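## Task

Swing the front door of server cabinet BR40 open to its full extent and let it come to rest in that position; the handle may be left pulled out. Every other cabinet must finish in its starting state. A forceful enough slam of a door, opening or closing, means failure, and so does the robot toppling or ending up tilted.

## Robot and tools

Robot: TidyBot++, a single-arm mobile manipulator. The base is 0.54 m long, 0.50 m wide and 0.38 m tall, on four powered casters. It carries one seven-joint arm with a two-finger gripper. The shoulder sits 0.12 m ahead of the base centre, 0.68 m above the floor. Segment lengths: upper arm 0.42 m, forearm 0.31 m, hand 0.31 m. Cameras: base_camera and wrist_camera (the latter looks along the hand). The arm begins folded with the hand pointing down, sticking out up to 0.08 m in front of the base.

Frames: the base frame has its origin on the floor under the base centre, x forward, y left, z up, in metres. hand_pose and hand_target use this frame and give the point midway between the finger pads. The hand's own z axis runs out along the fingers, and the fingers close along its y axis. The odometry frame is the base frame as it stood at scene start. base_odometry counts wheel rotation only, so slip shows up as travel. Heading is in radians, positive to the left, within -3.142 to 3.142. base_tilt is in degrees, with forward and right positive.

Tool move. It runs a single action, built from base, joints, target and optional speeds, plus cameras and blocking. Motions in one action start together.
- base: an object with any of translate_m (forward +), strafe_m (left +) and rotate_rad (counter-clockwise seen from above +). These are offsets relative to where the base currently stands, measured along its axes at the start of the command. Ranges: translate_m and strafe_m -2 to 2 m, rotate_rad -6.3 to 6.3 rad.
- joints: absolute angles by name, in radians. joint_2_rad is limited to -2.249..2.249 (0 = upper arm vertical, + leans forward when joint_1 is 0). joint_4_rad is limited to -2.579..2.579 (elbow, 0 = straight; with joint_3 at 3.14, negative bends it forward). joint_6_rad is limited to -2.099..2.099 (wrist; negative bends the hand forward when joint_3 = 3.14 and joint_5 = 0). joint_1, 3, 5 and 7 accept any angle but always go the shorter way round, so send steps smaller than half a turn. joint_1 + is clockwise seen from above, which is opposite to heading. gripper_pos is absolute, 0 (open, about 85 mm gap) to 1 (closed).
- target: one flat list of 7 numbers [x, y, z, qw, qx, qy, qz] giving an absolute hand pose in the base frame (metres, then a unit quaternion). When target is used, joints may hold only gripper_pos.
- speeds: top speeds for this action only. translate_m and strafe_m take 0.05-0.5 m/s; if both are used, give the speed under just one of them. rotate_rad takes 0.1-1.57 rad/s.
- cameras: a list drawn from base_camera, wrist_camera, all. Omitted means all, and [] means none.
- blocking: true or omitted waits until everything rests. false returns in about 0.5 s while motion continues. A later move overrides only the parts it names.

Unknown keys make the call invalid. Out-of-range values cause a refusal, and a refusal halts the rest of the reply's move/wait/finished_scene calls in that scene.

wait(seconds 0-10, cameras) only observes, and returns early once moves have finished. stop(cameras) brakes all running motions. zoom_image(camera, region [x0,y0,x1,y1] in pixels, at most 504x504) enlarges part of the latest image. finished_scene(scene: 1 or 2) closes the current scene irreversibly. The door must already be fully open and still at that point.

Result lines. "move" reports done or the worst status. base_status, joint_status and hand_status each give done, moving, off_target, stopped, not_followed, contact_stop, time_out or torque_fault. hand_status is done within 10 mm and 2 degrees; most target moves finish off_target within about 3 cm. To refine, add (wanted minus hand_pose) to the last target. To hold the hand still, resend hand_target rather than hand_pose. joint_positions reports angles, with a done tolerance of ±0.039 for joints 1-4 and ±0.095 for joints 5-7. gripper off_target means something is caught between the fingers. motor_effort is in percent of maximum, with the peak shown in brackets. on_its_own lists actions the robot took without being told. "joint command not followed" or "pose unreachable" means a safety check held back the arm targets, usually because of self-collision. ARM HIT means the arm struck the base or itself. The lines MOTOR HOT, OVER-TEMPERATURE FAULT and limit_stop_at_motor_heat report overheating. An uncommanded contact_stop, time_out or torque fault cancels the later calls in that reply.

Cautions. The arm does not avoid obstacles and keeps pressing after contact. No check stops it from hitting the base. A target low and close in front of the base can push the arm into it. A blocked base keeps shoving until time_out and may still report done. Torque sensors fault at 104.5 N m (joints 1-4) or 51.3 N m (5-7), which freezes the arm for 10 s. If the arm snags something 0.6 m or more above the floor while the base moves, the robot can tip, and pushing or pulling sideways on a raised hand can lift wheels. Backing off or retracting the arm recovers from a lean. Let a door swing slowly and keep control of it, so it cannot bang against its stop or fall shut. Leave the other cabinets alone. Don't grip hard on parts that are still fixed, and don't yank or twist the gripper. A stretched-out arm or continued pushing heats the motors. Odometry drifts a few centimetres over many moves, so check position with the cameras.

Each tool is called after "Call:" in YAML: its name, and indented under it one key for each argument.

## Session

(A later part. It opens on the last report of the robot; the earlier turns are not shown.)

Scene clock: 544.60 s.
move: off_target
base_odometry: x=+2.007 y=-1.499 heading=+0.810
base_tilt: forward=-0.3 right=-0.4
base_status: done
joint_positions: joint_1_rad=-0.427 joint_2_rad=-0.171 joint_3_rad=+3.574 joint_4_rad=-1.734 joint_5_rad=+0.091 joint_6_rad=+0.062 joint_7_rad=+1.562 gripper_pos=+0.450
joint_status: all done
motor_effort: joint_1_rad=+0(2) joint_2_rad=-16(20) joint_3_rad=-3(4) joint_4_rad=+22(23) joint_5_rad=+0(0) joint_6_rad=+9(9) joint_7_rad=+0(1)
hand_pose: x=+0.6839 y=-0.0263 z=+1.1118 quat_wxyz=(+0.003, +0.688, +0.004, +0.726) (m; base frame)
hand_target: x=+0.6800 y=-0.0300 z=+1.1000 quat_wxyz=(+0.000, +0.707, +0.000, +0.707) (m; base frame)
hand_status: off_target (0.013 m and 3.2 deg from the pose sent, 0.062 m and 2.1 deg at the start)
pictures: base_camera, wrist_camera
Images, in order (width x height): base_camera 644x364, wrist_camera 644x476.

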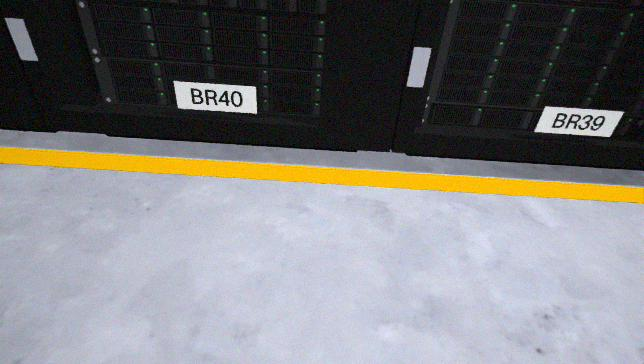

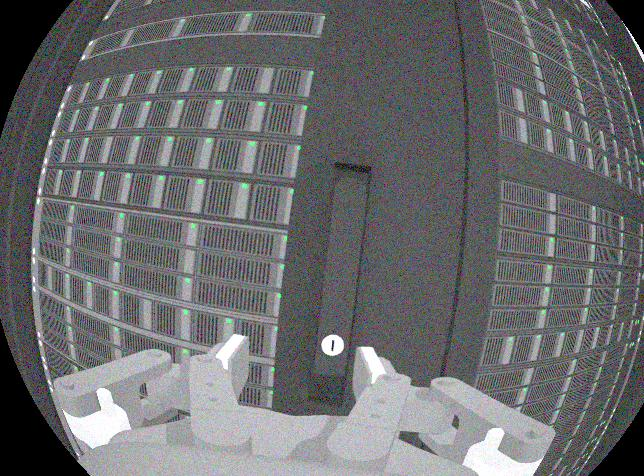

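Call:
move:
  target: [0.711, -0.05, 1.076, 0.0, 0.7255, 0.0, 0.6884]
  cameras: ["wrist_camera"]

Call:
zoom_image:
  camera: "wrist_camera"
  region: [180, 140, 440, 400]

Scene clock: 568.37 s.
move: off_target
base_odometry: x=+2.007 y=-1.499 heading=+0.810
base_tilt: forward=-0.4 right=-0.4
base_status: not commanded
joint_positions: joint_1_rad=-0.890 joint_2_rad=-0.171 joint_3_rad=+4.048 joint_4_rad=-1.706 joint_5_rad=+0.066 joint_6_rad=+0.043 joint_7_rad=+1.640 gripper_pos=+0.450
joint_status: not commanded
motor_effort: joint_1_rad=+0(0) joint_2_rad=-10(16) joint_3_rad=-4(4) joint_4_rad=+21(22) joint_5_rad=+0(0) joint_6_rad=+9(9) joint_7_rad=+1(1)
hand_pose: x=+0.7087 y=-0.0542 z=+1.0935 quat_wxyz=(+0.003, +0.702, -0.002, +0.712) (m; base frame)
hand_target: x=+0.7110 y=-0.0500 z=+1.0760 quat_wxyz=(+0.000, +0.725, +0.000, +0.688) (m; base frame)
hand_status: off_target (0.018 m and 3.8 deg from the pose sent, 0.051 m and 6.2 deg at the start)
pictures: wrist_camera
Images, in order (width x height): wrist_camera 644x476.

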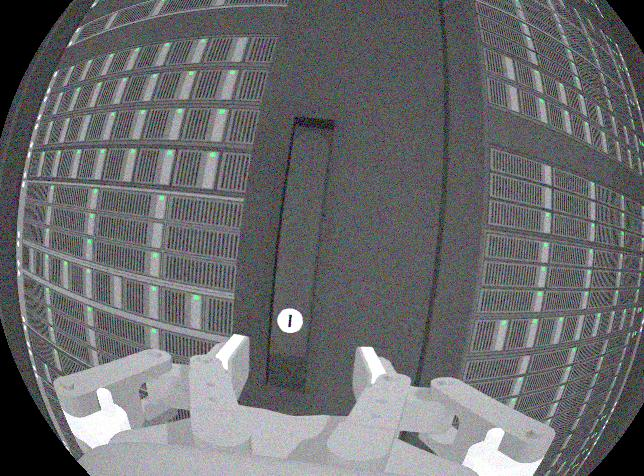

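Scaled by 1.938.

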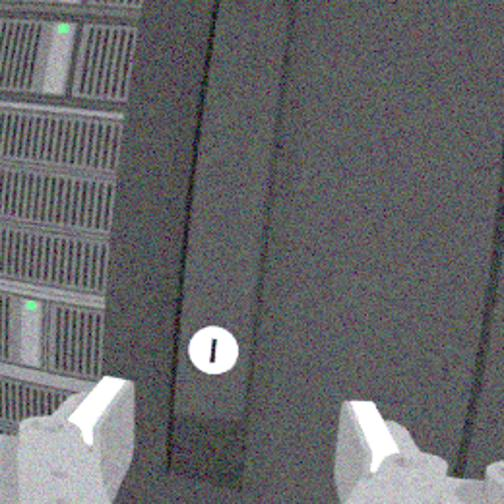

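Call:
move:
  base: {"translate_m": 0.02, "strafe_m": 0.009}
  speeds: {"translate_m": 0.05}
  cameras: ["wrist_camera"]

Call:
zoom_image:
  camera: "wrist_camera"
  region: [180, 140, 440, 400]

Scene clock: 585.40 s.
move: done
base_odometry: x=+2.014 y=-1.478 heading=+0.811
base_tilt: forward=-0.4 right=-0.4
base_status: done
joint_positions: joint_1_rad=-0.893 joint_2_rad=-0.171 joint_3_rad=+4.050 joint_4_rad=-1.704 joint_5_rad=+0.065 joint_6_rad=+0.041 joint_7_rad=+1.641 gripper_pos=+0.450
joint_status: not commanded
motor_effort: joint_1_rad=+0(1) joint_2_rad=-10(12) joint_3_rad=-4(5) joint_4_rad=+21(23) joint_5_rad=+0(0) joint_6_rad=+9(9) joint_7_rad=+0(1)
hand_pose: x=+0.7090 y=-0.0535 z=+1.0938 quat_wxyz=(+0.003, +0.702, -0.002, +0.712) (m; base frame)
hand_target: x=+0.7110 y=-0.0500 z=+1.0760 quat_wxyz=(+0.000, +0.725, +0.000, +0.688) (m; base frame)
hand_status: not commanded
pictures: wrist_camera
Images, in order (width x height): wrist_camera 644x476.

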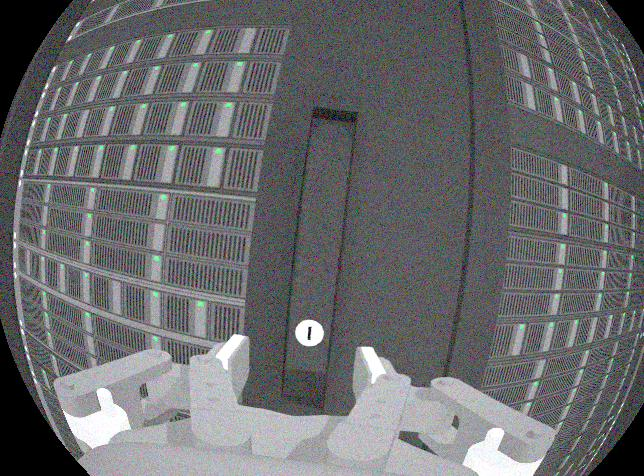

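Scaled by 1.938.

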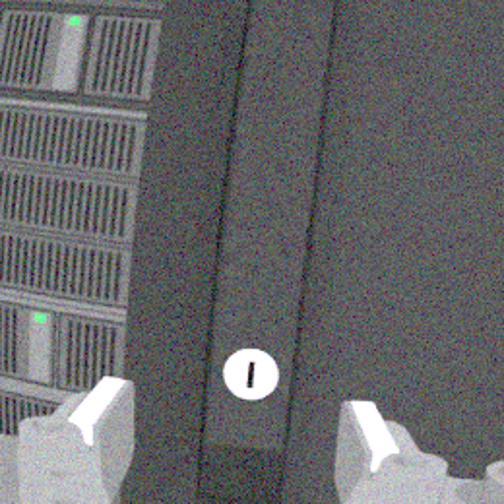

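Call:
move:
  base: {"translate_m": 0.012, "strafe_m": -0.003}
  speeds: {"translate_m": 0.05}
  cameras: ["wrist_camera"]

Call:
zoom_image:
  camera: "wrist_camera"
  region: [180, 200, 440, 460]

Scene clock: 599.57 s.
move: done
base_odometry: x=+2.024 y=-1.471 heading=+0.811
base_tilt: forward=-0.4 right=-0.4
base_status: done
joint_positions: joint_1_rad=-0.894 joint_2_rad=-0.170 joint_3_rad=+4.051 joint_4_rad=-1.703 joint_5_rad=+0.065 joint_6_rad=+0.040 joint_7_rad=+1.641 gripper_pos=+0.450
joint_status: not commanded
motor_effort: joint_1_rad=+0(1) joint_2_rad=-10(11) joint_3_rad=-4(5) joint_4_rad=+22(22) joint_5_rad=+0(0) joint_6_rad=+9(9) joint_7_rad=+0(1)
hand_pose: x=+0.7091 y=-0.0538 z=+1.0938 quat_wxyz=(+0.003, +0.702, -0.002, +0.712) (m; base frame)
hand_target: x=+0.7110 y=-0.0500 z=+1.0760 quat_wxyz=(+0.000, +0.725, +0.000, +0.688) (m; base frame)
hand_status: not commanded
pictures: wrist_camera
Images, in order (width x height): wrist_camera 644x476.

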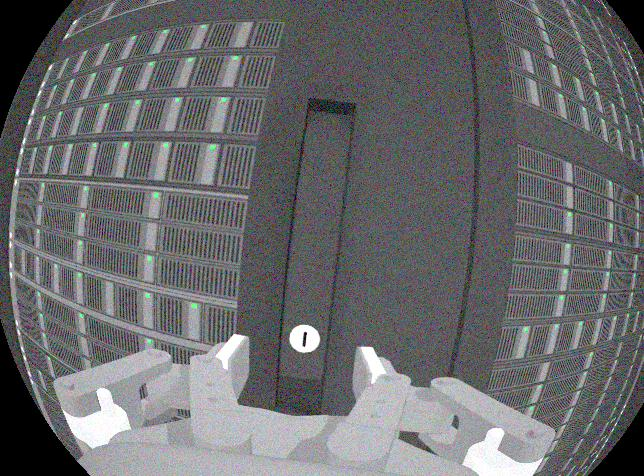

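Scaled by 1.938.

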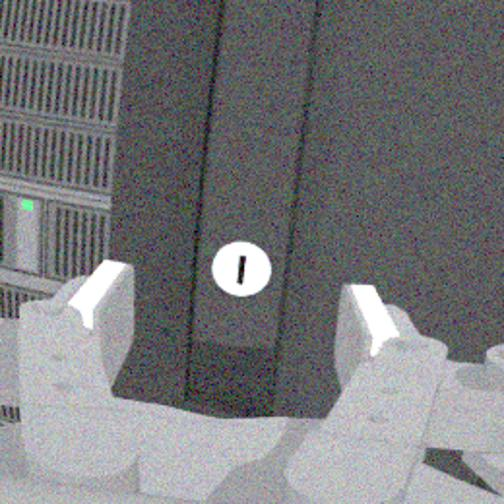

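Call:
move:
  base: {"translate_m": 0.02}
  speeds: {"translate_m": 0.05}
  cameras: ["wrist_camera"]

Call:
zoom_image:
  camera: "wrist_camera"
  region: [180, 200, 440, 460]

Scene clock: 626.53 s.
move: done
base_odometry: x=+2.038 y=-1.457 heading=+0.811
base_tilt: forward=-0.4 right=-0.4
base_status: done
joint_positions: joint_1_rad=-0.894 joint_2_rad=-0.170 joint_3_rad=+4.051 joint_4_rad=-1.703 joint_5_rad=+0.065 joint_6_rad=+0.040 joint_7_rad=+1.641 gripper_pos=+0.450
joint_status: not commanded
motor_effort: joint_1_rad=+0(1) joint_2_rad=-10(13) joint_3_rad=-4(5) joint_4_rad=+21(22) joint_5_rad=+0(1) joint_6_rad=+9(9) joint_7_rad=+0(1)
hand_pose: x=+0.7091 y=-0.0537 z=+1.0938 quat_wxyz=(+0.003, +0.703, -0.002, +0.712) (m; base frame)
hand_target: x=+0.7110 y=-0.0500 z=+1.0760 quat_wxyz=(+0.000, +0.725, +0.000, +0.688) (m; base frame)
hand_status: not commanded
pictures: wrist_camera
Images, in order (width x height): wrist_camera 644x476.

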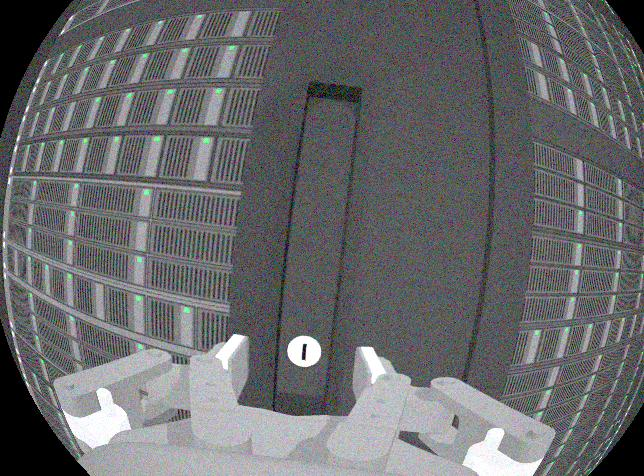

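Scaled by 1.938.

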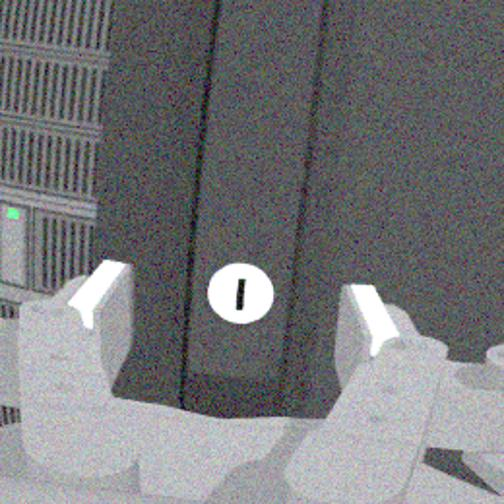

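Call:
move:
  base: {"translate_m": 0.016}
  speeds: {"translate_m": 0.05}
  cameras: ["wrist_camera"]

Call:
zoom_image:
  camera: "wrist_camera"
  region: [180, 200, 440, 460]

Scene clock: 635.27 s.
move: done
base_odometry: x=+2.049 y=-1.445 heading=+0.811
base_tilt: forward=-0.4 right=-0.4
base_status: done
joint_positions: joint_1_rad=-0.900 joint_2_rad=-0.189 joint_3_rad=+4.050 joint_4_rad=-1.701 joint_5_rad=+0.065 joint_6_rad=+0.018 joint_7_rad=+1.643 gripper_pos=+0.450
joint_status: not commanded
motor_effort: joint_1_rad=+1(3) joint_2_rad=-5(11) joint_3_rad=-2(6) joint_4_rad=+23(27) joint_5_rad=+0(0) joint_6_rad=+11(13) joint_7_rad=+0(1)
hand_pose: x=+0.7048 y=-0.0548 z=+1.0946 quat_wxyz=(-0.004, +0.705, -0.003, +0.709) (m; base frame)
hand_target: x=+0.7110 y=-0.0500 z=+1.0760 quat_wxyz=(+0.000, +0.725, +0.000, +0.688) (m; base frame)
hand_status: not commanded
pictures: wrist_camera
Images, in order (width x height): wrist_camera 644x476.

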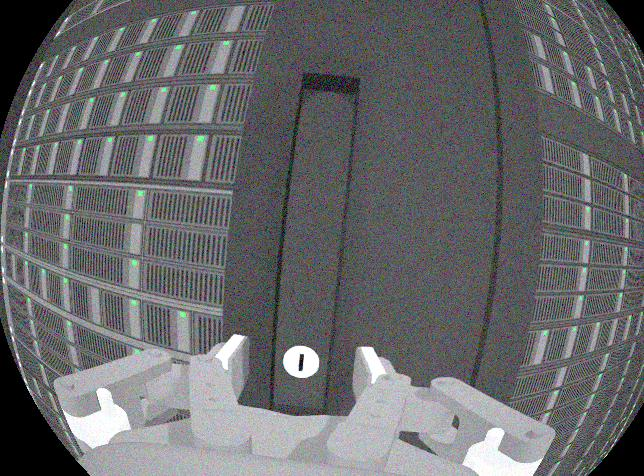

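Scaled by 1.938.

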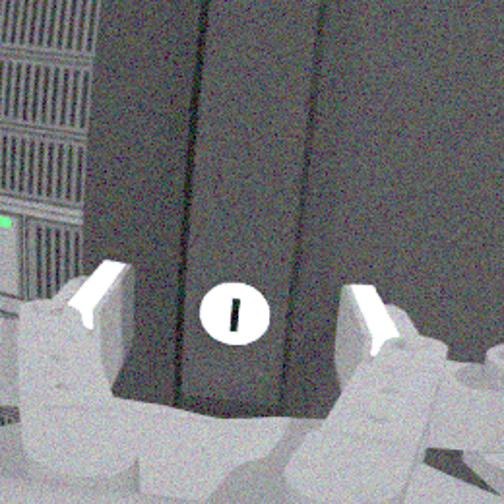

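Call:
move:
  joints: {"gripper_pos": 1.0}
  cameras: ["wrist_camera"]

Call:
zoom_image:
  camera: "wrist_camera"
  region: [180, 200, 440, 460]

Scene clock: 642.37 s.
move: off_target
base_odometry: x=+2.049 y=-1.445 heading=+0.811
base_tilt: forward=-0.4 right=-0.4
base_status: not commanded
joint_positions: joint_1_rad=-0.904 joint_2_rad=-0.197 joint_3_rad=+4.049 joint_4_rad=-1.701 joint_5_rad=+0.062 joint_6_rad=+0.011 joint_7_rad=+1.644 gripper_pos=+0.620
joint_status: gripper_pos off_target (ended at +0.620, target +1.000)
motor_effort: joint_1_rad=+1(4) joint_2_rad=-2(6) joint_3_rad=-2(6) joint_4_rad=+24(28) joint_5_rad=+0(1) joint_6_rad=+11(14) joint_7_rad=+0(1)
hand_pose: x=+0.7029 y=-0.0547 z=+1.0949 quat_wxyz=(-0.009, +0.706, -0.005, +0.708) (m; base frame)
hand_target: x=+0.7110 y=-0.0500 z=+1.0760 quat_wxyz=(+0.000, +0.725, +0.000, +0.688) (m; base frame)
hand_status: not commanded
pictures: wrist_camera
Images, in order (width x height): wrist_camera 644x476.

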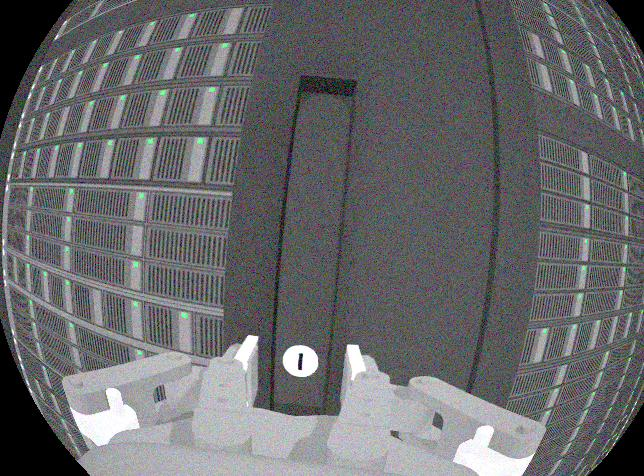

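Scaled by 1.938.

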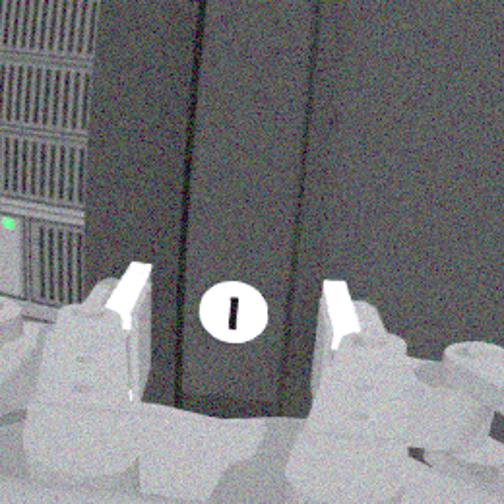

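Call:
zoom_image:
  camera: "wrist_camera"
  region: [240, 310, 370, 420]

Scaled by 3.877.

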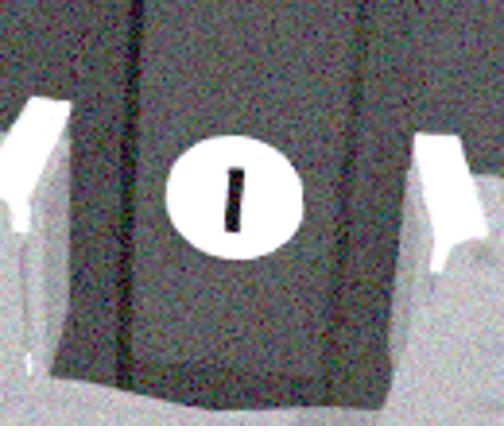

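Call:
move:
  base: {"translate_m": -0.025}
  speeds: {"translate_m": 0.05}
  cameras: ["wrist_camera"]

Call:
zoom_image:
  camera: "wrist_camera"
  region: [180, 200, 440, 460]

Scene clock: 717.80 s.
move: done
base_odometry: x=+2.032 y=-1.463 heading=+0.811
base_tilt: forward=-0.3 right=-0.4
base_status: done
joint_positions: joint_1_rad=-0.904 joint_2_rad=-0.123 joint_3_rad=+4.078 joint_4_rad=-1.656 joint_5_rad=+0.023 joint_6_rad=+0.011 joint_7_rad=+1.644 gripper_pos=+0.624
joint_status: not commanded
motor_effort: joint_1_rad=+0(2) joint_2_rad=-20(24) joint_3_rad=-7(10) joint_4_rad=+16(23) joint_5_rad=+5(6) joint_6_rad=+4(10) joint_7_rad=+5(6)
hand_pose: x=+0.7222 y=-0.0524 z=+1.0965 quat_wxyz=(+0.009, +0.707, -0.011, +0.707) (m; base frame)
hand_target: x=+0.7110 y=-0.0500 z=+1.0760 quat_wxyz=(+0.000, +0.725, +0.000, +0.688) (m; base frame)
hand_status: not commanded
pictures: wrist_camera
Images, in order (width x height): wrist_camera 644x476.

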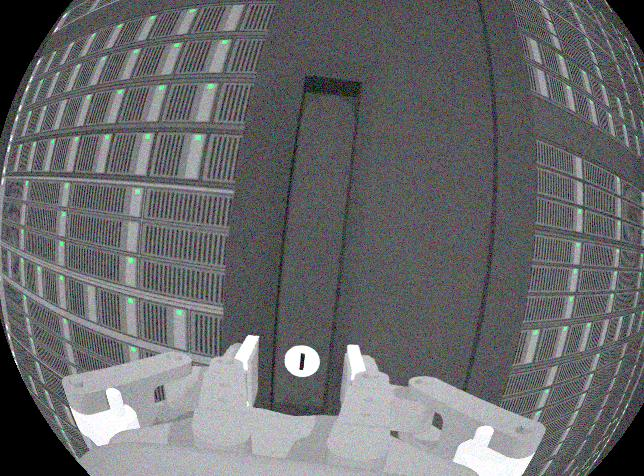

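Scaled by 1.938.

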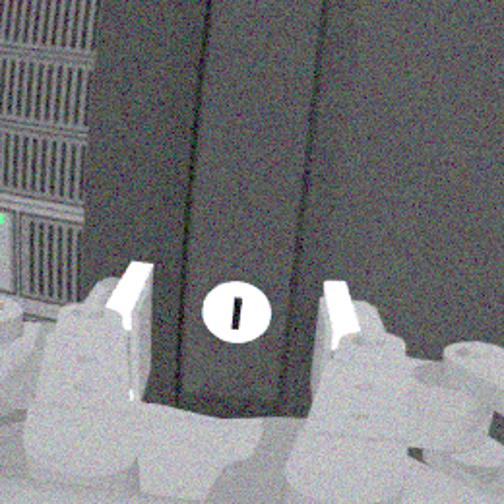

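Call:
move:
  joints: {"gripper_pos": 0.45}
  cameras: []

Call:
move:
  base: {"translate_m": 0.015}
  speeds: {"translate_m": 0.05}
  cameras: []

Call:
move:
  joints: {"gripper_pos": 1.0}
  cameras: ["wrist_camera"]

Call:
zoom_image:
  camera: "wrist_camera"
  region: [180, 200, 440, 460]

Scene clock: 806.50 s.
move: done
base_odometry: x=+2.032 y=-1.463 heading=+0.811
base_tilt: forward=-0.3 right=-0.4
base_status: not commanded
joint_positions: joint_1_rad=-0.904 joint_2_rad=-0.161 joint_3_rad=+4.062 joint_4_rad=-1.676 joint_5_rad=+0.023 joint_6_rad=+0.006 joint_7_rad=+1.664 gripper_pos=+0.450
joint_status: all done
motor_effort: joint_1_rad=+0(1) joint_2_rad=-10(21) joint_3_rad=-4(8) joint_4_rad=+21(22) joint_5_rad=+0(5) joint_6_rad=+9(9) joint_7_rad=+1(5)
hand_pose: x=+0.7123 y=-0.0534 z=+1.0958 quat_wxyz=(+0.000, +0.708, -0.008, +0.706) (m; base frame)
hand_target: x=+0.7110 y=-0.0500 z=+1.0760 quat_wxyz=(+0.000, +0.725, +0.000, +0.688) (m; base frame)
hand_status: not commanded
pictures: none
No camera images: "cameras" was empty.

Scene clock: 807.23 s.
move: done
base_odometry: x=+2.042 y=-1.452 heading=+0.811
base_tilt: forward=-0.4 right=-0.4
base_status: done
joint_positions: joint_1_rad=-0.904 joint_2_rad=-0.161 joint_3_rad=+4.062 joint_4_rad=-1.676 joint_5_rad=+0.023 joint_6_rad=+0.006 joint_7_rad=+1.664 gripper_pos=+0.450
joint_status: not commanded
motor_effort: joint_1_rad=+0(1) joint_2_rad=-9(11) joint_3_rad=-4(4) joint_4_rad=+22(22) joint_5_rad=+0(0) joint_6_rad=+9(9) joint_7_rad=+0(1)
hand_pose: x=+0.7122 y=-0.0536 z=+1.0960 quat_wxyz=(-0.001, +0.708, -0.008, +0.707) (m; base frame)
hand_target: x=+0.7110 y=-0.0500 z=+1.0760 quat_wxyz=(+0.000, +0.725, +0.000, +0.688) (m; base frame)
hand_status: not commanded
pictures: none
No camera images: "cameras" was empty.

Scene clock: 808.07 s.
move: off_target
base_odometry: x=+2.042 y=-1.453 heading=+0.811
base_tilt: forward=-0.4 right=-0.4
base_status: not commanded
joint_positions: joint_1_rad=-0.904 joint_2_rad=-0.167 joint_3_rad=+4.059 joint_4_rad=-1.679 joint_5_rad=+0.023 joint_6_rad=+0.005 joint_7_rad=+1.664 gripper_pos=+0.621
joint_status: gripper_pos off_target (ended at +0.621, target +1.000)
motor_effort: joint_1_rad=+0(4) joint_2_rad=-9(11) joint_3_rad=-4(7) joint_4_rad=+21(24) joint_5_rad=+0(1) joint_6_rad=+9(11) joint_7_rad=+0(1)
hand_pose: x=+0.7106 y=-0.0534 z=+1.0963 quat_wxyz=(-0.003, +0.707, -0.008, +0.707) (m; base frame)
hand_target: x=+0.7110 y=-0.0500 z=+1.0760 quat_wxyz=(+0.000, +0.725, +0.000, +0.688) (m; base frame)
hand_status: not commanded
pictures: wrist_camera
Images, in order (width x height): wrist_camera 644x476.

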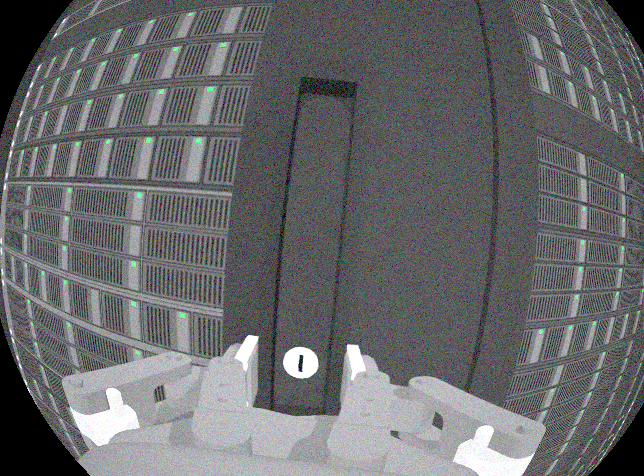

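Scaled by 1.938.

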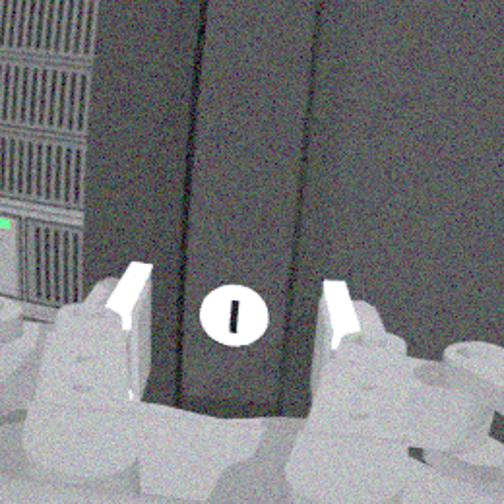

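Call:
move:
  joints: {"gripper_pos": 0.45}
  cameras: []

Call:
move:
  base: {"translate_m": -0.01}
  speeds: {"translate_m": 0.05}
  cameras: []

Call:
move:
  joints: {"gripper_pos": 0.8}
  cameras: ["wrist_camera"]

Call:
zoom_image:
  camera: "wrist_camera"
  region: [180, 200, 440, 460]

Scene clock: 831.13 s.
move: done
base_odometry: x=+2.042 y=-1.453 heading=+0.811
base_tilt: forward=-0.4 right=-0.4
base_status: not commanded
joint_positions: joint_1_rad=-0.904 joint_2_rad=-0.167 joint_3_rad=+4.059 joint_4_rad=-1.679 joint_5_rad=+0.023 joint_6_rad=+0.005 joint_7_rad=+1.664 gripper_pos=+0.450
joint_status: all done
motor_effort: joint_1_rad=+0(1) joint_2_rad=-9(10) joint_3_rad=-4(4) joint_4_rad=+21(22) joint_5_rad=+0(1) joint_6_rad=+9(9) joint_7_rad=+1(1)
hand_pose: x=+0.7106 y=-0.0534 z=+1.0963 quat_wxyz=(-0.003, +0.707, -0.008, +0.707) (m; base frame)
hand_target: x=+0.7110 y=-0.0500 z=+1.0760 quat_wxyz=(+0.000, +0.725, +0.000, +0.688) (m; base frame)
hand_status: not commanded
pictures: none
No camera images: "cameras" was empty.

Scene clock: 831.77 s.
move: done
base_odometry: x=+2.035 y=-1.460 heading=+0.811
base_tilt: forward=-0.4 right=-0.4
base_status: done
joint_positions: joint_1_rad=-0.904 joint_2_rad=-0.168 joint_3_rad=+4.059 joint_4_rad=-1.679 joint_5_rad=+0.023 joint_6_rad=+0.005 joint_7_rad=+1.664 gripper_pos=+0.450
joint_status: not commanded
motor_effort: joint_1_rad=+0(1) joint_2_rad=-10(13) joint_3_rad=-4(5) joint_4_rad=+21(23) joint_5_rad=+0(0) joint_6_rad=+9(9) joint_7_rad=+0(1)
hand_pose: x=+0.7105 y=-0.0535 z=+1.0964 quat_wxyz=(-0.003, +0.707, -0.008, +0.707) (m; base frame)
hand_target: x=+0.7110 y=-0.0500 z=+1.0760 quat_wxyz=(+0.000, +0.725, +0.000, +0.688) (m; base frame)
hand_status: not commanded
pictures: none
No camera images: "cameras" was empty.

Scene clock: 832.50 s.
move: off_target
base_odometry: x=+2.035 y=-1.460 heading=+0.811
base_tilt: forward=-0.4 right=-0.4
base_status: not commanded
joint_positions: joint_1_rad=-0.904 joint_2_rad=-0.170 joint_3_rad=+4.058 joint_4_rad=-1.680 joint_5_rad=+0.023 joint_6_rad=+0.005 joint_7_rad=+1.664 gripper_pos=+0.634
joint_status: gripper_pos off_target (ended at +0.634, target +0.800)
motor_effort: joint_1_rad=+1(1) joint_2_rad=-8(10) joint_3_rad=-3(5) joint_4_rad=+21(25) joint_5_rad=+0(1) joint_6_rad=+8(13) joint_7_rad=+1(1)
hand_pose: x=+0.7099 y=-0.0533 z=+1.0963 quat_wxyz=(-0.005, +0.707, -0.008, +0.707) (m; base frame)
hand_target: x=+0.7110 y=-0.0500 z=+1.0760 quat_wxyz=(+0.000, +0.725, +0.000, +0.688) (m; base frame)
hand_status: not commanded
pictures: wrist_camera
Images, in order (width x height): wrist_camera 644x476.

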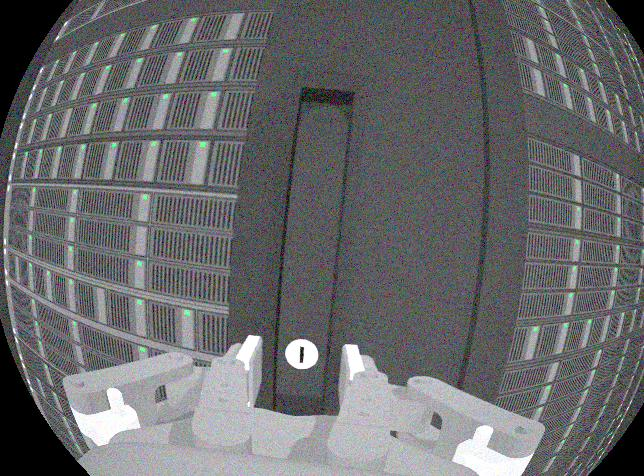

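Scaled by 1.938.

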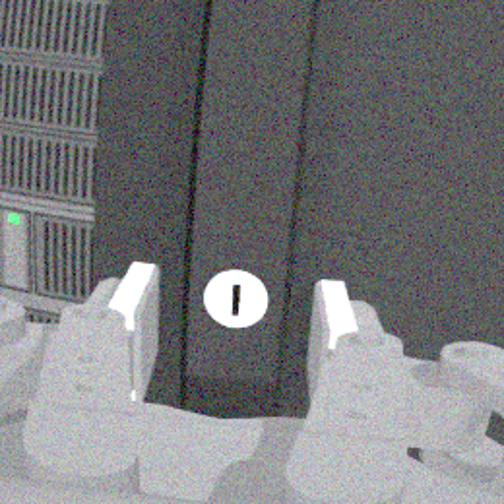

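Call:
move:
  joints: {"gripper_pos": 0.3}
  cameras: []

Call:
move:
  base: {"translate_m": -0.09}
  speeds: {"translate_m": 0.2}
  cameras: []

Call:
move:
  target: [0.732, -0.119, 1.05, -0.2418, 0.6645, 0.2418, 0.6645]
  cameras: ["wrist_camera"]

Scene clock: 862.60 s.
move: done
base_odometry: x=+2.035 y=-1.460 heading=+0.811
base_tilt: forward=-0.4 right=-0.4
base_status: not commanded
joint_positions: joint_1_rad=-0.904 joint_2_rad=-0.170 joint_3_rad=+4.058 joint_4_rad=-1.680 joint_5_rad=+0.023 joint_6_rad=+0.005 joint_7_rad=+1.664 gripper_pos=+0.300
joint_status: all done
motor_effort: joint_1_rad=+0(1) joint_2_rad=-10(11) joint_3_rad=-4(4) joint_4_rad=+21(22) joint_5_rad=+0(0) joint_6_rad=+9(9) joint_7_rad=+0(1)
hand_pose: x=+0.7099 y=-0.0533 z=+1.0963 quat_wxyz=(-0.004, +0.707, -0.008, +0.707) (m; base frame)
hand_target: x=+0.7110 y=-0.0500 z=+1.0760 quat_wxyz=(+0.000, +0.725, +0.000, +0.688) (m; base frame)
hand_status: not commanded
pictures: none
No camera images: "cameras" was empty.

Scene clock: 863.73 s.
move: done
base_odometry: x=+1.973 y=-1.525 heading=+0.811
base_tilt: forward=-0.4 right=-0.4
base_status: done
joint_positions: joint_1_rad=-0.904 joint_2_rad=-0.170 joint_3_rad=+4.059 joint_4_rad=-1.680 joint_5_rad=+0.023 joint_6_rad=+0.005 joint_7_rad=+1.664 gripper_pos=+0.300
joint_status: not commanded
motor_effort: joint_1_rad=+0(2) joint_2_rad=-10(13) joint_3_rad=-4(6) joint_4_rad=+22(23) joint_5_rad=+0(0) joint_6_rad=+9(10) joint_7_rad=+0(1)
hand_pose: x=+0.7099 y=-0.0536 z=+1.0963 quat_wxyz=(-0.004, +0.707, -0.008, +0.707) (m; base frame)
hand_target: x=+0.7110 y=-0.0500 z=+1.0760 quat_wxyz=(+0.000, +0.725, +0.000, +0.688) (m; base frame)
hand_status: not commanded
pictures: none
No camera images: "cameras" was empty.

Scene clock: 866.00 s.
move: off_target
base_odometry: x=+1.973 y=-1.525 heading=+0.811
base_tilt: forward=-0.4 right=-0.4
base_status: not commanded
joint_positions: joint_1_rad=-1.858 joint_2_rad=-1.103 joint_3_rad=+4.210 joint_4_rad=-1.219 joint_5_rad=+0.341 joint_6_rad=-0.709 joint_7_rad=+2.183 gripper_pos=+0.300
joint_status: not commanded
motor_effort: joint_1_rad=+0(2) joint_2_rad=+33(35) joint_3_rad=-18(19) joint_4_rad=+7(23) joint_5_rad=-3(3) joint_6_rad=+7(9) joint_7_rad=+0(1)
hand_pose: x=+0.7245 y=-0.1127 z=+1.0840 quat_wxyz=(-0.283, +0.646, +0.201, +0.680) (m; base frame)
hand_target: x=+0.7320 y=-0.1190 z=+1.0500 quat_wxyz=(-0.242, +0.664, +0.242, +0.664) (m; base frame)
hand_status: off_target (0.035 m and 7.2 deg from the pose sent, 0.083 m and 40.3 deg at the start)
pictures: wrist_camera
Images, in order (width x height): wrist_camera 644x476.

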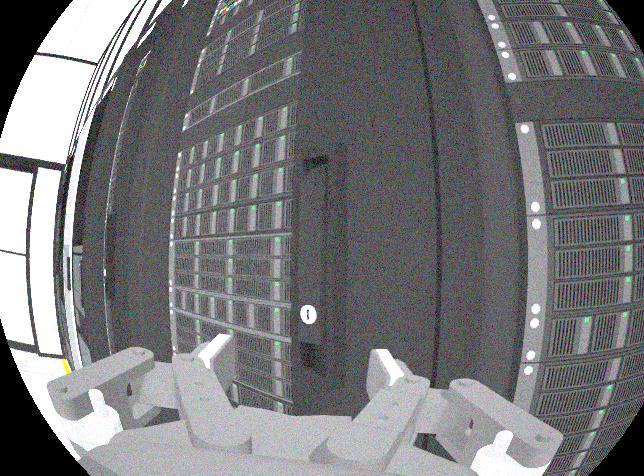

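Call:
zoom_image:
  camera: "wrist_camera"
  region: [270, 260, 390, 400]

Call:
zoom_image:
  camera: "wrist_camera"
  region: [270, 130, 390, 270]

Scaled by 3.600.

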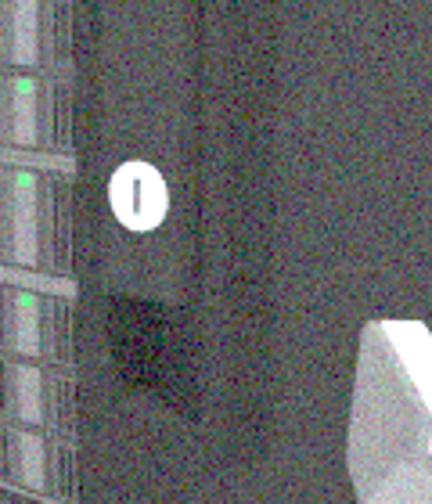

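Scaled by 3.600.

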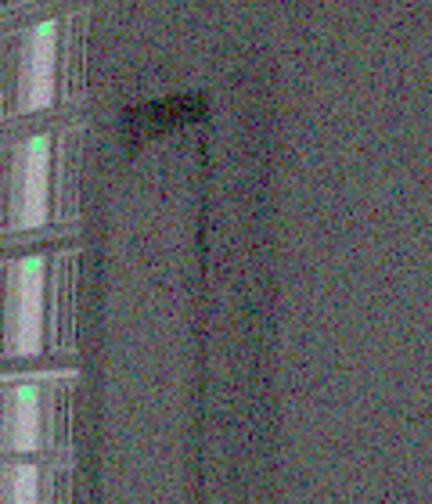

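Call:
move:
  target: [0.711, -0.05, 1.076, 0.0, 0.7255, 0.0, 0.6884]
  joints: {"gripper_pos": 0.65}
  cameras: []

Call:
move:
  base: {"translate_m": 0.075}
  speeds: {"translate_m": 0.15}
  cameras: ["wrist_camera"]

Call:
zoom_image:
  camera: "wrist_camera"
  region: [180, 200, 440, 460]

Scene clock: 911.03 s.
move: off_target
base_odometry: x=+1.973 y=-1.525 heading=+0.811
base_tilt: forward=-0.4 right=-0.4
base_status: not commanded
joint_positions: joint_1_rad=-0.923 joint_2_rad=-0.182 joint_3_rad=+4.074 joint_4_rad=-1.664 joint_5_rad=+0.062 joint_6_rad=-0.098 joint_7_rad=+1.771 gripper_pos=+0.650
joint_status: all done
motor_effort: joint_1_rad=+0(2) joint_2_rad=-9(35) joint_3_rad=-4(19) joint_4_rad=+21(22) joint_5_rad=+0(3) joint_6_rad=+9(9) joint_7_rad=+0(1)
hand_pose: x=+0.7071 y=-0.0542 z=+1.0768 quat_wxyz=(+0.038, +0.734, +0.045, +0.676) (m; base frame)
hand_target: x=+0.7110 y=-0.0500 z=+1.0760 quat_wxyz=(+0.000, +0.725, +0.000, +0.688) (m; base frame)
hand_status: off_target (0.006 m and 6.9 deg from the pose sent, 0.065 m and 41.0 deg at the start)
pictures: none
No camera images: "cameras" was empty.

Scene clock: 912.13 s.
move: done
base_odometry: x=+2.024 y=-1.471 heading=+0.812
base_tilt: forward=-0.4 right=-0.4
base_status: done
joint_positions: joint_1_rad=-0.921 joint_2_rad=-0.175 joint_3_rad=+4.072 joint_4_rad=-1.665 joint_5_rad=+0.061 joint_6_rad=-0.095 joint_7_rad=+1.771 gripper_pos=+0.650
joint_status: not commanded
motor_effort: joint_1_rad=+0(1) joint_2_rad=-9(11) joint_3_rad=-4(5) joint_4_rad=+21(22) joint_5_rad=+0(0) joint_6_rad=+9(9) joint_7_rad=+0(1)
hand_pose: x=+0.7086 y=-0.0523 z=+1.0755 quat_wxyz=(+0.039, +0.735, +0.046, +0.676) (m; base frame)
hand_target: x=+0.7110 y=-0.0500 z=+1.0760 quat_wxyz=(+0.000, +0.725, +0.000, +0.688) (m; base frame)
hand_status: not commanded
pictures: wrist_camera
Images, in order (width x height): wrist_camera 644x476.

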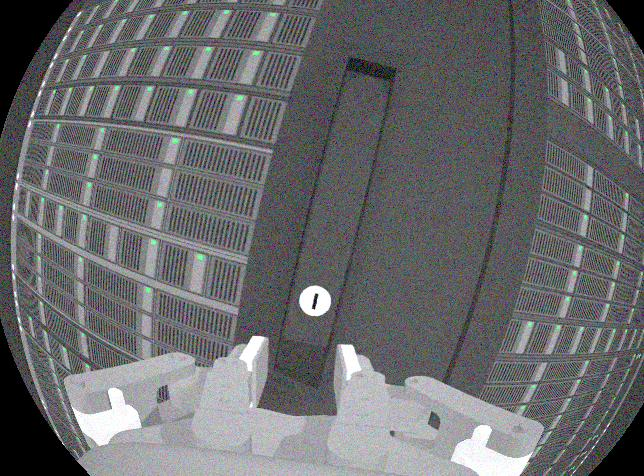

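Scaled by 1.938.

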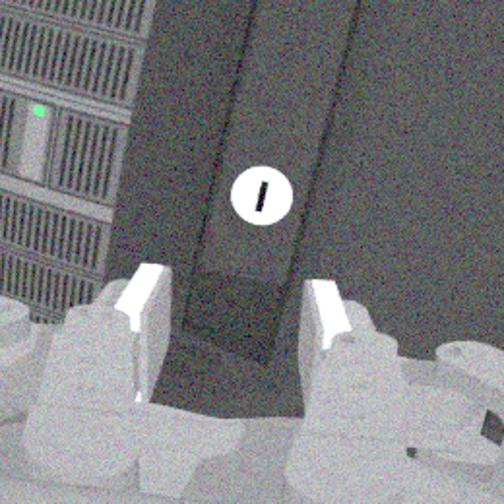

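Call:
move:
  joints: {"joint_1_rad": -0.894, "joint_2_rad": -0.170, "joint_3_rad": 4.051, "joint_4_rad": -1.703, "joint_5_rad": 0.065, "joint_6_rad": 0.040, "joint_7_rad": 1.641}
  cameras: ["wrist_camera"]

Scene clock: 922.97 s.
move: done
base_odometry: x=+2.024 y=-1.471 heading=+0.812
base_tilt: forward=-0.4 right=-0.4
base_status: not commanded
joint_positions: joint_1_rad=-0.907 joint_2_rad=-0.175 joint_3_rad=+4.060 joint_4_rad=-1.679 joint_5_rad=+0.079 joint_6_rad=-0.012 joint_7_rad=+1.692 gripper_pos=+0.650
joint_status: all done
motor_effort: joint_1_rad=+0(1) joint_2_rad=-9(10) joint_3_rad=-4(5) joint_4_rad=+22(23) joint_5_rad=+0(1) joint_6_rad=+9(10) joint_7_rad=+1(1)
hand_pose: x=+0.7088 y=-0.0540 z=+1.0935 quat_wxyz=(+0.023, +0.711, +0.021, +0.702) (m; base frame)
hand_target: x=+0.7092 y=-0.0537 z=+1.0938 quat_wxyz=(+0.003, +0.702, -0.002, +0.712) (m; base frame)
hand_status: not commanded
pictures: wrist_camera
Images, in order (width x height): wrist_camera 644x476.

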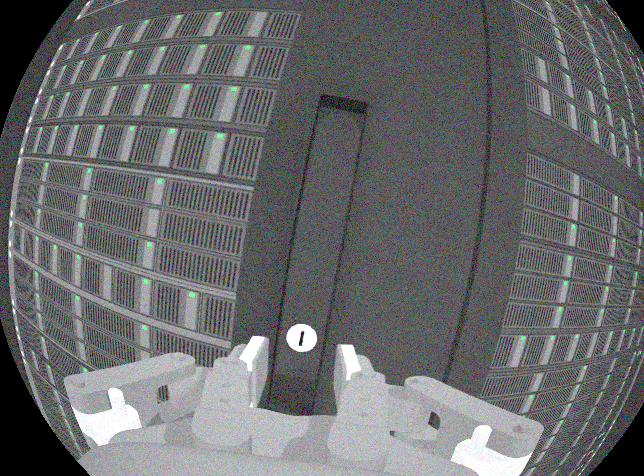

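Call:
move:
  joints: {"joint_1_rad": -0.881, "joint_2_rad": -0.165, "joint_3_rad": 4.042, "joint_4_rad": -1.727, "joint_5_rad": 0.051, "joint_6_rad": 0.092, "joint_7_rad": 1.590}
  cameras: ["wrist_camera"]

Call:
zoom_image:
  camera: "wrist_camera"
  region: [180, 200, 440, 460]

Scene clock: 935.73 s.
move: done
base_odometry: x=+2.024 y=-1.471 heading=+0.812
base_tilt: forward=-0.4 right=-0.4
base_status: not commanded
joint_positions: joint_1_rad=-0.895 joint_2_rad=-0.175 joint_3_rad=+4.052 joint_4_rad=-1.702 joint_5_rad=+0.079 joint_6_rad=+0.038 joint_7_rad=+1.644 gripper_pos=+0.650
joint_status: all done
motor_effort: joint_1_rad=+0(1) joint_2_rad=-10(10) joint_3_rad=-4(5) joint_4_rad=+21(22) joint_5_rad=+0(1) joint_6_rad=+9(10) joint_7_rad=+0(2)
hand_pose: x=+0.7080 y=-0.0551 z=+1.0953 quat_wxyz=(+0.007, +0.702, +0.002, +0.712) (m; base frame)
hand_target: x=+0.7092 y=-0.0537 z=+1.0941 quat_wxyz=(-0.017, +0.693, -0.025, +0.721) (m; base frame)
hand_status: not commanded
pictures: wrist_camera
Images, in order (width x height): wrist_camera 644x476.

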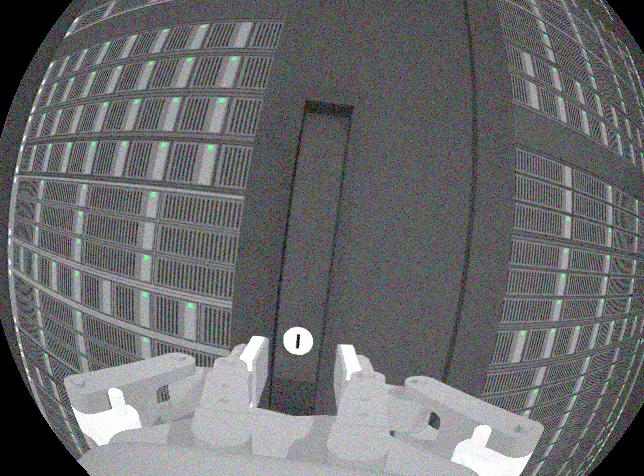

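Scaled by 1.938.

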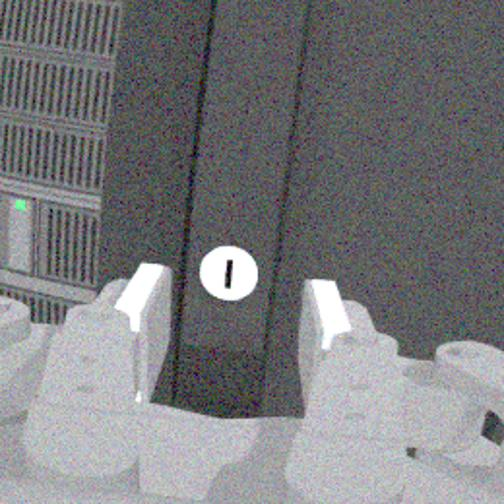

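Call:
move:
  base: {"translate_m": 0.011, "strafe_m": 0.002}
  speeds: {"translate_m": 0.05}
  cameras: []

Call:
move:
  base: {"translate_m": 0.005}
  speeds: {"translate_m": 0.05}
  cameras: ["wrist_camera"]

Call:
zoom_image:
  camera: "wrist_camera"
  region: [180, 200, 440, 460]

Scene clock: 944.53 s.
move: done
base_odometry: x=+2.030 y=-1.461 heading=+0.811
base_tilt: forward=-0.4 right=-0.4
base_status: done
joint_positions: joint_1_rad=-0.893 joint_2_rad=-0.177 joint_3_rad=+4.050 joint_4_rad=-1.704 joint_5_rad=+0.079 joint_6_rad=+0.038 joint_7_rad=+1.644 gripper_pos=+0.650
joint_status: not commanded
motor_effort: joint_1_rad=-1(2) joint_2_rad=-7(11) joint_3_rad=-4(5) joint_4_rad=+22(24) joint_5_rad=+0(1) joint_6_rad=+9(11) joint_7_rad=+0(1)
hand_pose: x=+0.7074 y=-0.0555 z=+1.0950 quat_wxyz=(+0.007, +0.702, +0.002, +0.712) (m; base frame)
hand_target: x=+0.7092 y=-0.0537 z=+1.0941 quat_wxyz=(-0.017, +0.693, -0.025, +0.721) (m; base frame)
hand_status: not commanded
pictures: none
No camera images: "cameras" was empty.

Scene clock: 945.43 s.
move: done
base_odometry: x=+2.033 y=-1.458 heading=+0.811
base_tilt: forward=-0.4 right=-0.4
base_status: done
joint_positions: joint_1_rad=-0.890 joint_2_rad=-0.192 joint_3_rad=+4.040 joint_4_rad=-1.717 joint_5_rad=+0.079 joint_6_rad=+0.044 joint_7_rad=+1.644 gripper_pos=+0.650
joint_status: not commanded
motor_effort: joint_1_rad=+0(2) joint_2_rad=-5(8) joint_3_rad=-4(6) joint_4_rad=+20(26) joint_5_rad=+0(0) joint_6_rad=+8(12) joint_7_rad=+0(1)
hand_pose: x=+0.7032 y=-0.0550 z=+1.0944 quat_wxyz=(+0.000, +0.701, +0.001, +0.714) (m; base frame)
hand_target: x=+0.7092 y=-0.0537 z=+1.0941 quat_wxyz=(-0.017, +0.693, -0.025, +0.721) (m; base frame)
hand_status: not commanded
pictures: wrist_camera
Images, in order (width x height): wrist_camera 644x476.

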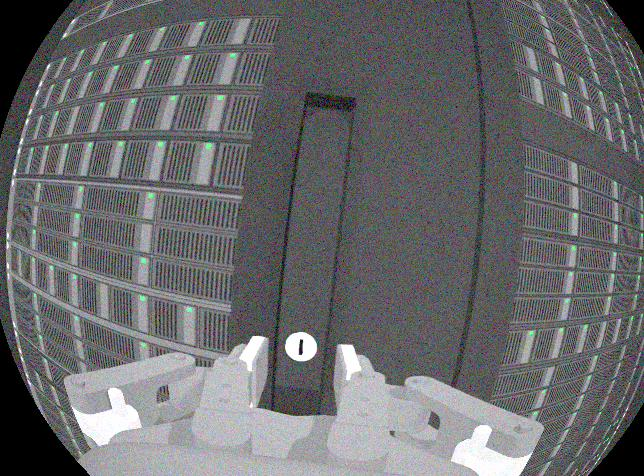

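Scaled by 1.938.

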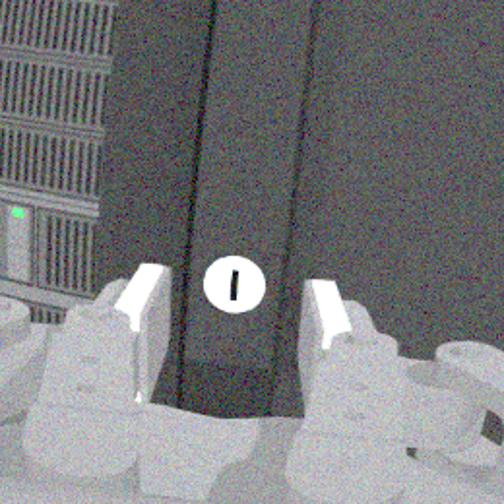

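Call:
move:
  joints: {"gripper_pos": 1.0}
  cameras: ["wrist_camera"]

Call:
zoom_image:
  camera: "wrist_camera"
  region: [180, 200, 440, 460]

Scene clock: 954.17 s.
move: off_target
base_odometry: x=+2.033 y=-1.458 heading=+0.811
base_tilt: forward=-0.4 right=-0.4
base_status: not commanded
joint_positions: joint_1_rad=-0.888 joint_2_rad=-0.195 joint_3_rad=+4.034 joint_4_rad=-1.720 joint_5_rad=+0.079 joint_6_rad=+0.044 joint_7_rad=+1.638 gripper_pos=+0.818
joint_status: gripper_pos off_target (ended at +0.818, target +1.000)
motor_effort: joint_1_rad=+0(4) joint_2_rad=-4(6) joint_3_rad=-3(6) joint_4_rad=+24(25) joint_5_rad=+1(2) joint_6_rad=+11(12) joint_7_rad=+2(2)
hand_pose: x=+0.7021 y=-0.0531 z=+1.0943 quat_wxyz=(-0.004, +0.700, +0.000, +0.714) (m; base frame)
hand_target: x=+0.7092 y=-0.0537 z=+1.0941 quat_wxyz=(-0.017, +0.693, -0.025, +0.721) (m; base frame)
hand_status: not commanded
pictures: wrist_camera
Images, in order (width x height): wrist_camera 644x476.

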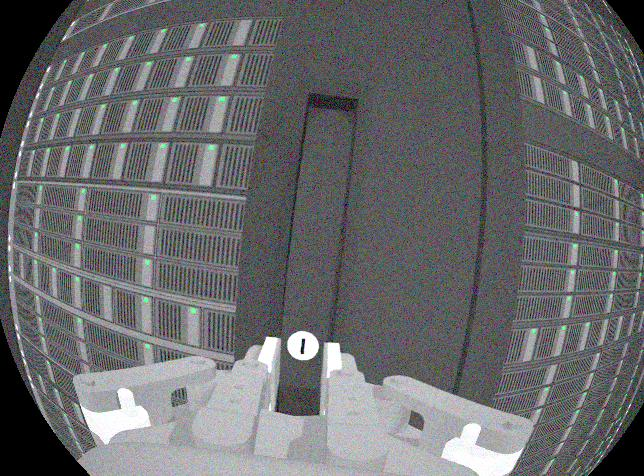

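Scaled by 1.938.

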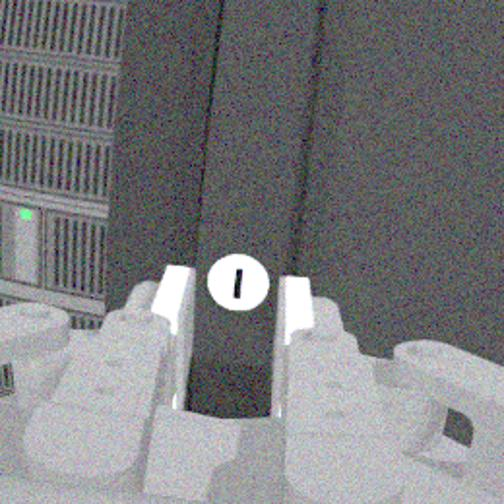

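Call:
move:
  base: {"translate_m": -0.03}
  speeds: {"translate_m": 0.05}
  cameras: ["wrist_camera"]

Call:
zoom_image:
  camera: "wrist_camera"
  region: [180, 200, 440, 460]

Scene clock: 962.13 s.
move: done
base_odometry: x=+2.013 y=-1.480 heading=+0.811
base_tilt: forward=-0.4 right=-0.5
base_status: done
joint_positions: joint_1_rad=-0.888 joint_2_rad=-0.177 joint_3_rad=+4.040 joint_4_rad=-1.713 joint_5_rad=+0.079 joint_6_rad=+0.058 joint_7_rad=+1.634 gripper_pos=+0.819
joint_status: not commanded
motor_effort: joint_1_rad=+0(2) joint_2_rad=-8(10) joint_3_rad=-4(7) joint_4_rad=+19(22) joint_5_rad=+2(3) joint_6_rad=+7(9) joint_7_rad=+2(3)
hand_pose: x=+0.7068 y=-0.0517 z=+1.0967 quat_wxyz=(+0.002, +0.697, +0.001, +0.717) (m; base frame)
hand_target: x=+0.7092 y=-0.0537 z=+1.0941 quat_wxyz=(-0.017, +0.693, -0.025, +0.721) (m; base frame)
hand_status: not commanded
pictures: wrist_camera
Images, in order (width x height): wrist_camera 644x476.

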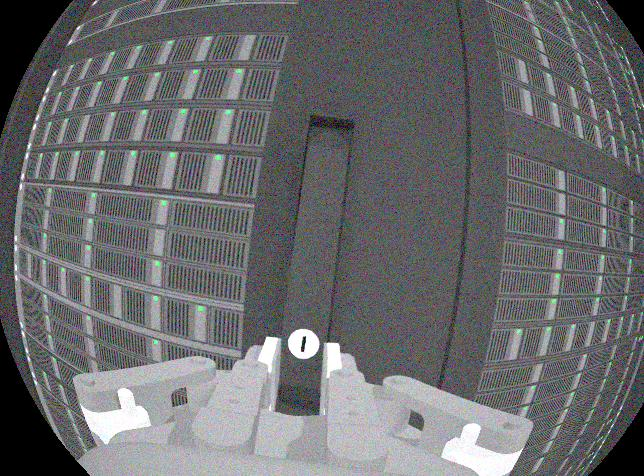

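Scaled by 1.938.

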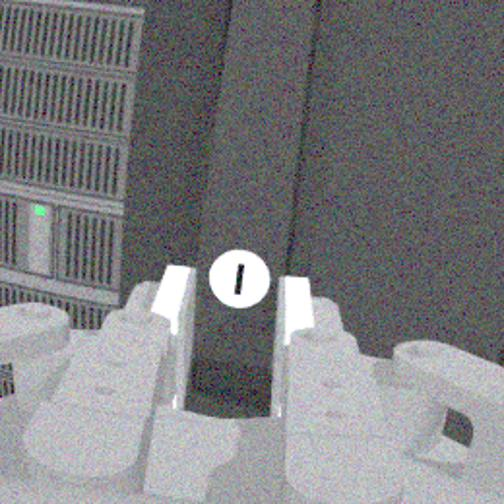

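Call:
move:
  base: {"translate_m": -0.02}
  speeds: {"translate_m": 0.05}

Scene clock: 984.43 s.
move: done
base_odometry: x=+1.999 y=-1.494 heading=+0.811
base_tilt: forward=-0.4 right=-0.4
base_status: done
joint_positions: joint_1_rad=-0.888 joint_2_rad=-0.175 joint_3_rad=+4.038 joint_4_rad=-1.707 joint_5_rad=+0.079 joint_6_rad=+0.065 joint_7_rad=+1.634 gripper_pos=+0.822
joint_status: not commanded
motor_effort: joint_1_rad=+1(3) joint_2_rad=-9(11) joint_3_rad=-3(5) joint_4_rad=+17(18) joint_5_rad=+1(2) joint_6_rad=+5(6) joint_7_rad=+1(2)
hand_pose: x=+0.7072 y=-0.0510 z=+1.1019 quat_wxyz=(+0.003, +0.693, +0.001, +0.721) (m; base frame)
hand_target: x=+0.7092 y=-0.0537 z=+1.0941 quat_wxyz=(-0.017, +0.693, -0.025, +0.721) (m; base frame)
hand_status: not commanded
pictures: base_camera, wrist_camera
Images, in order (width x height): base_camera 644x364, wrist_camera 644x476.

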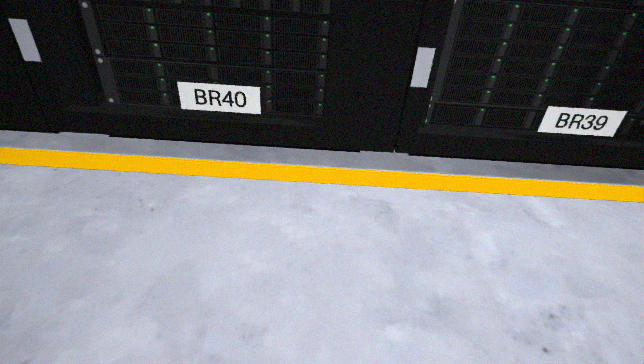

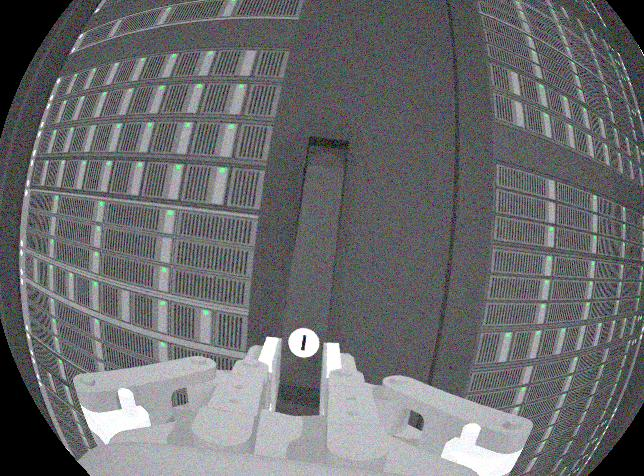

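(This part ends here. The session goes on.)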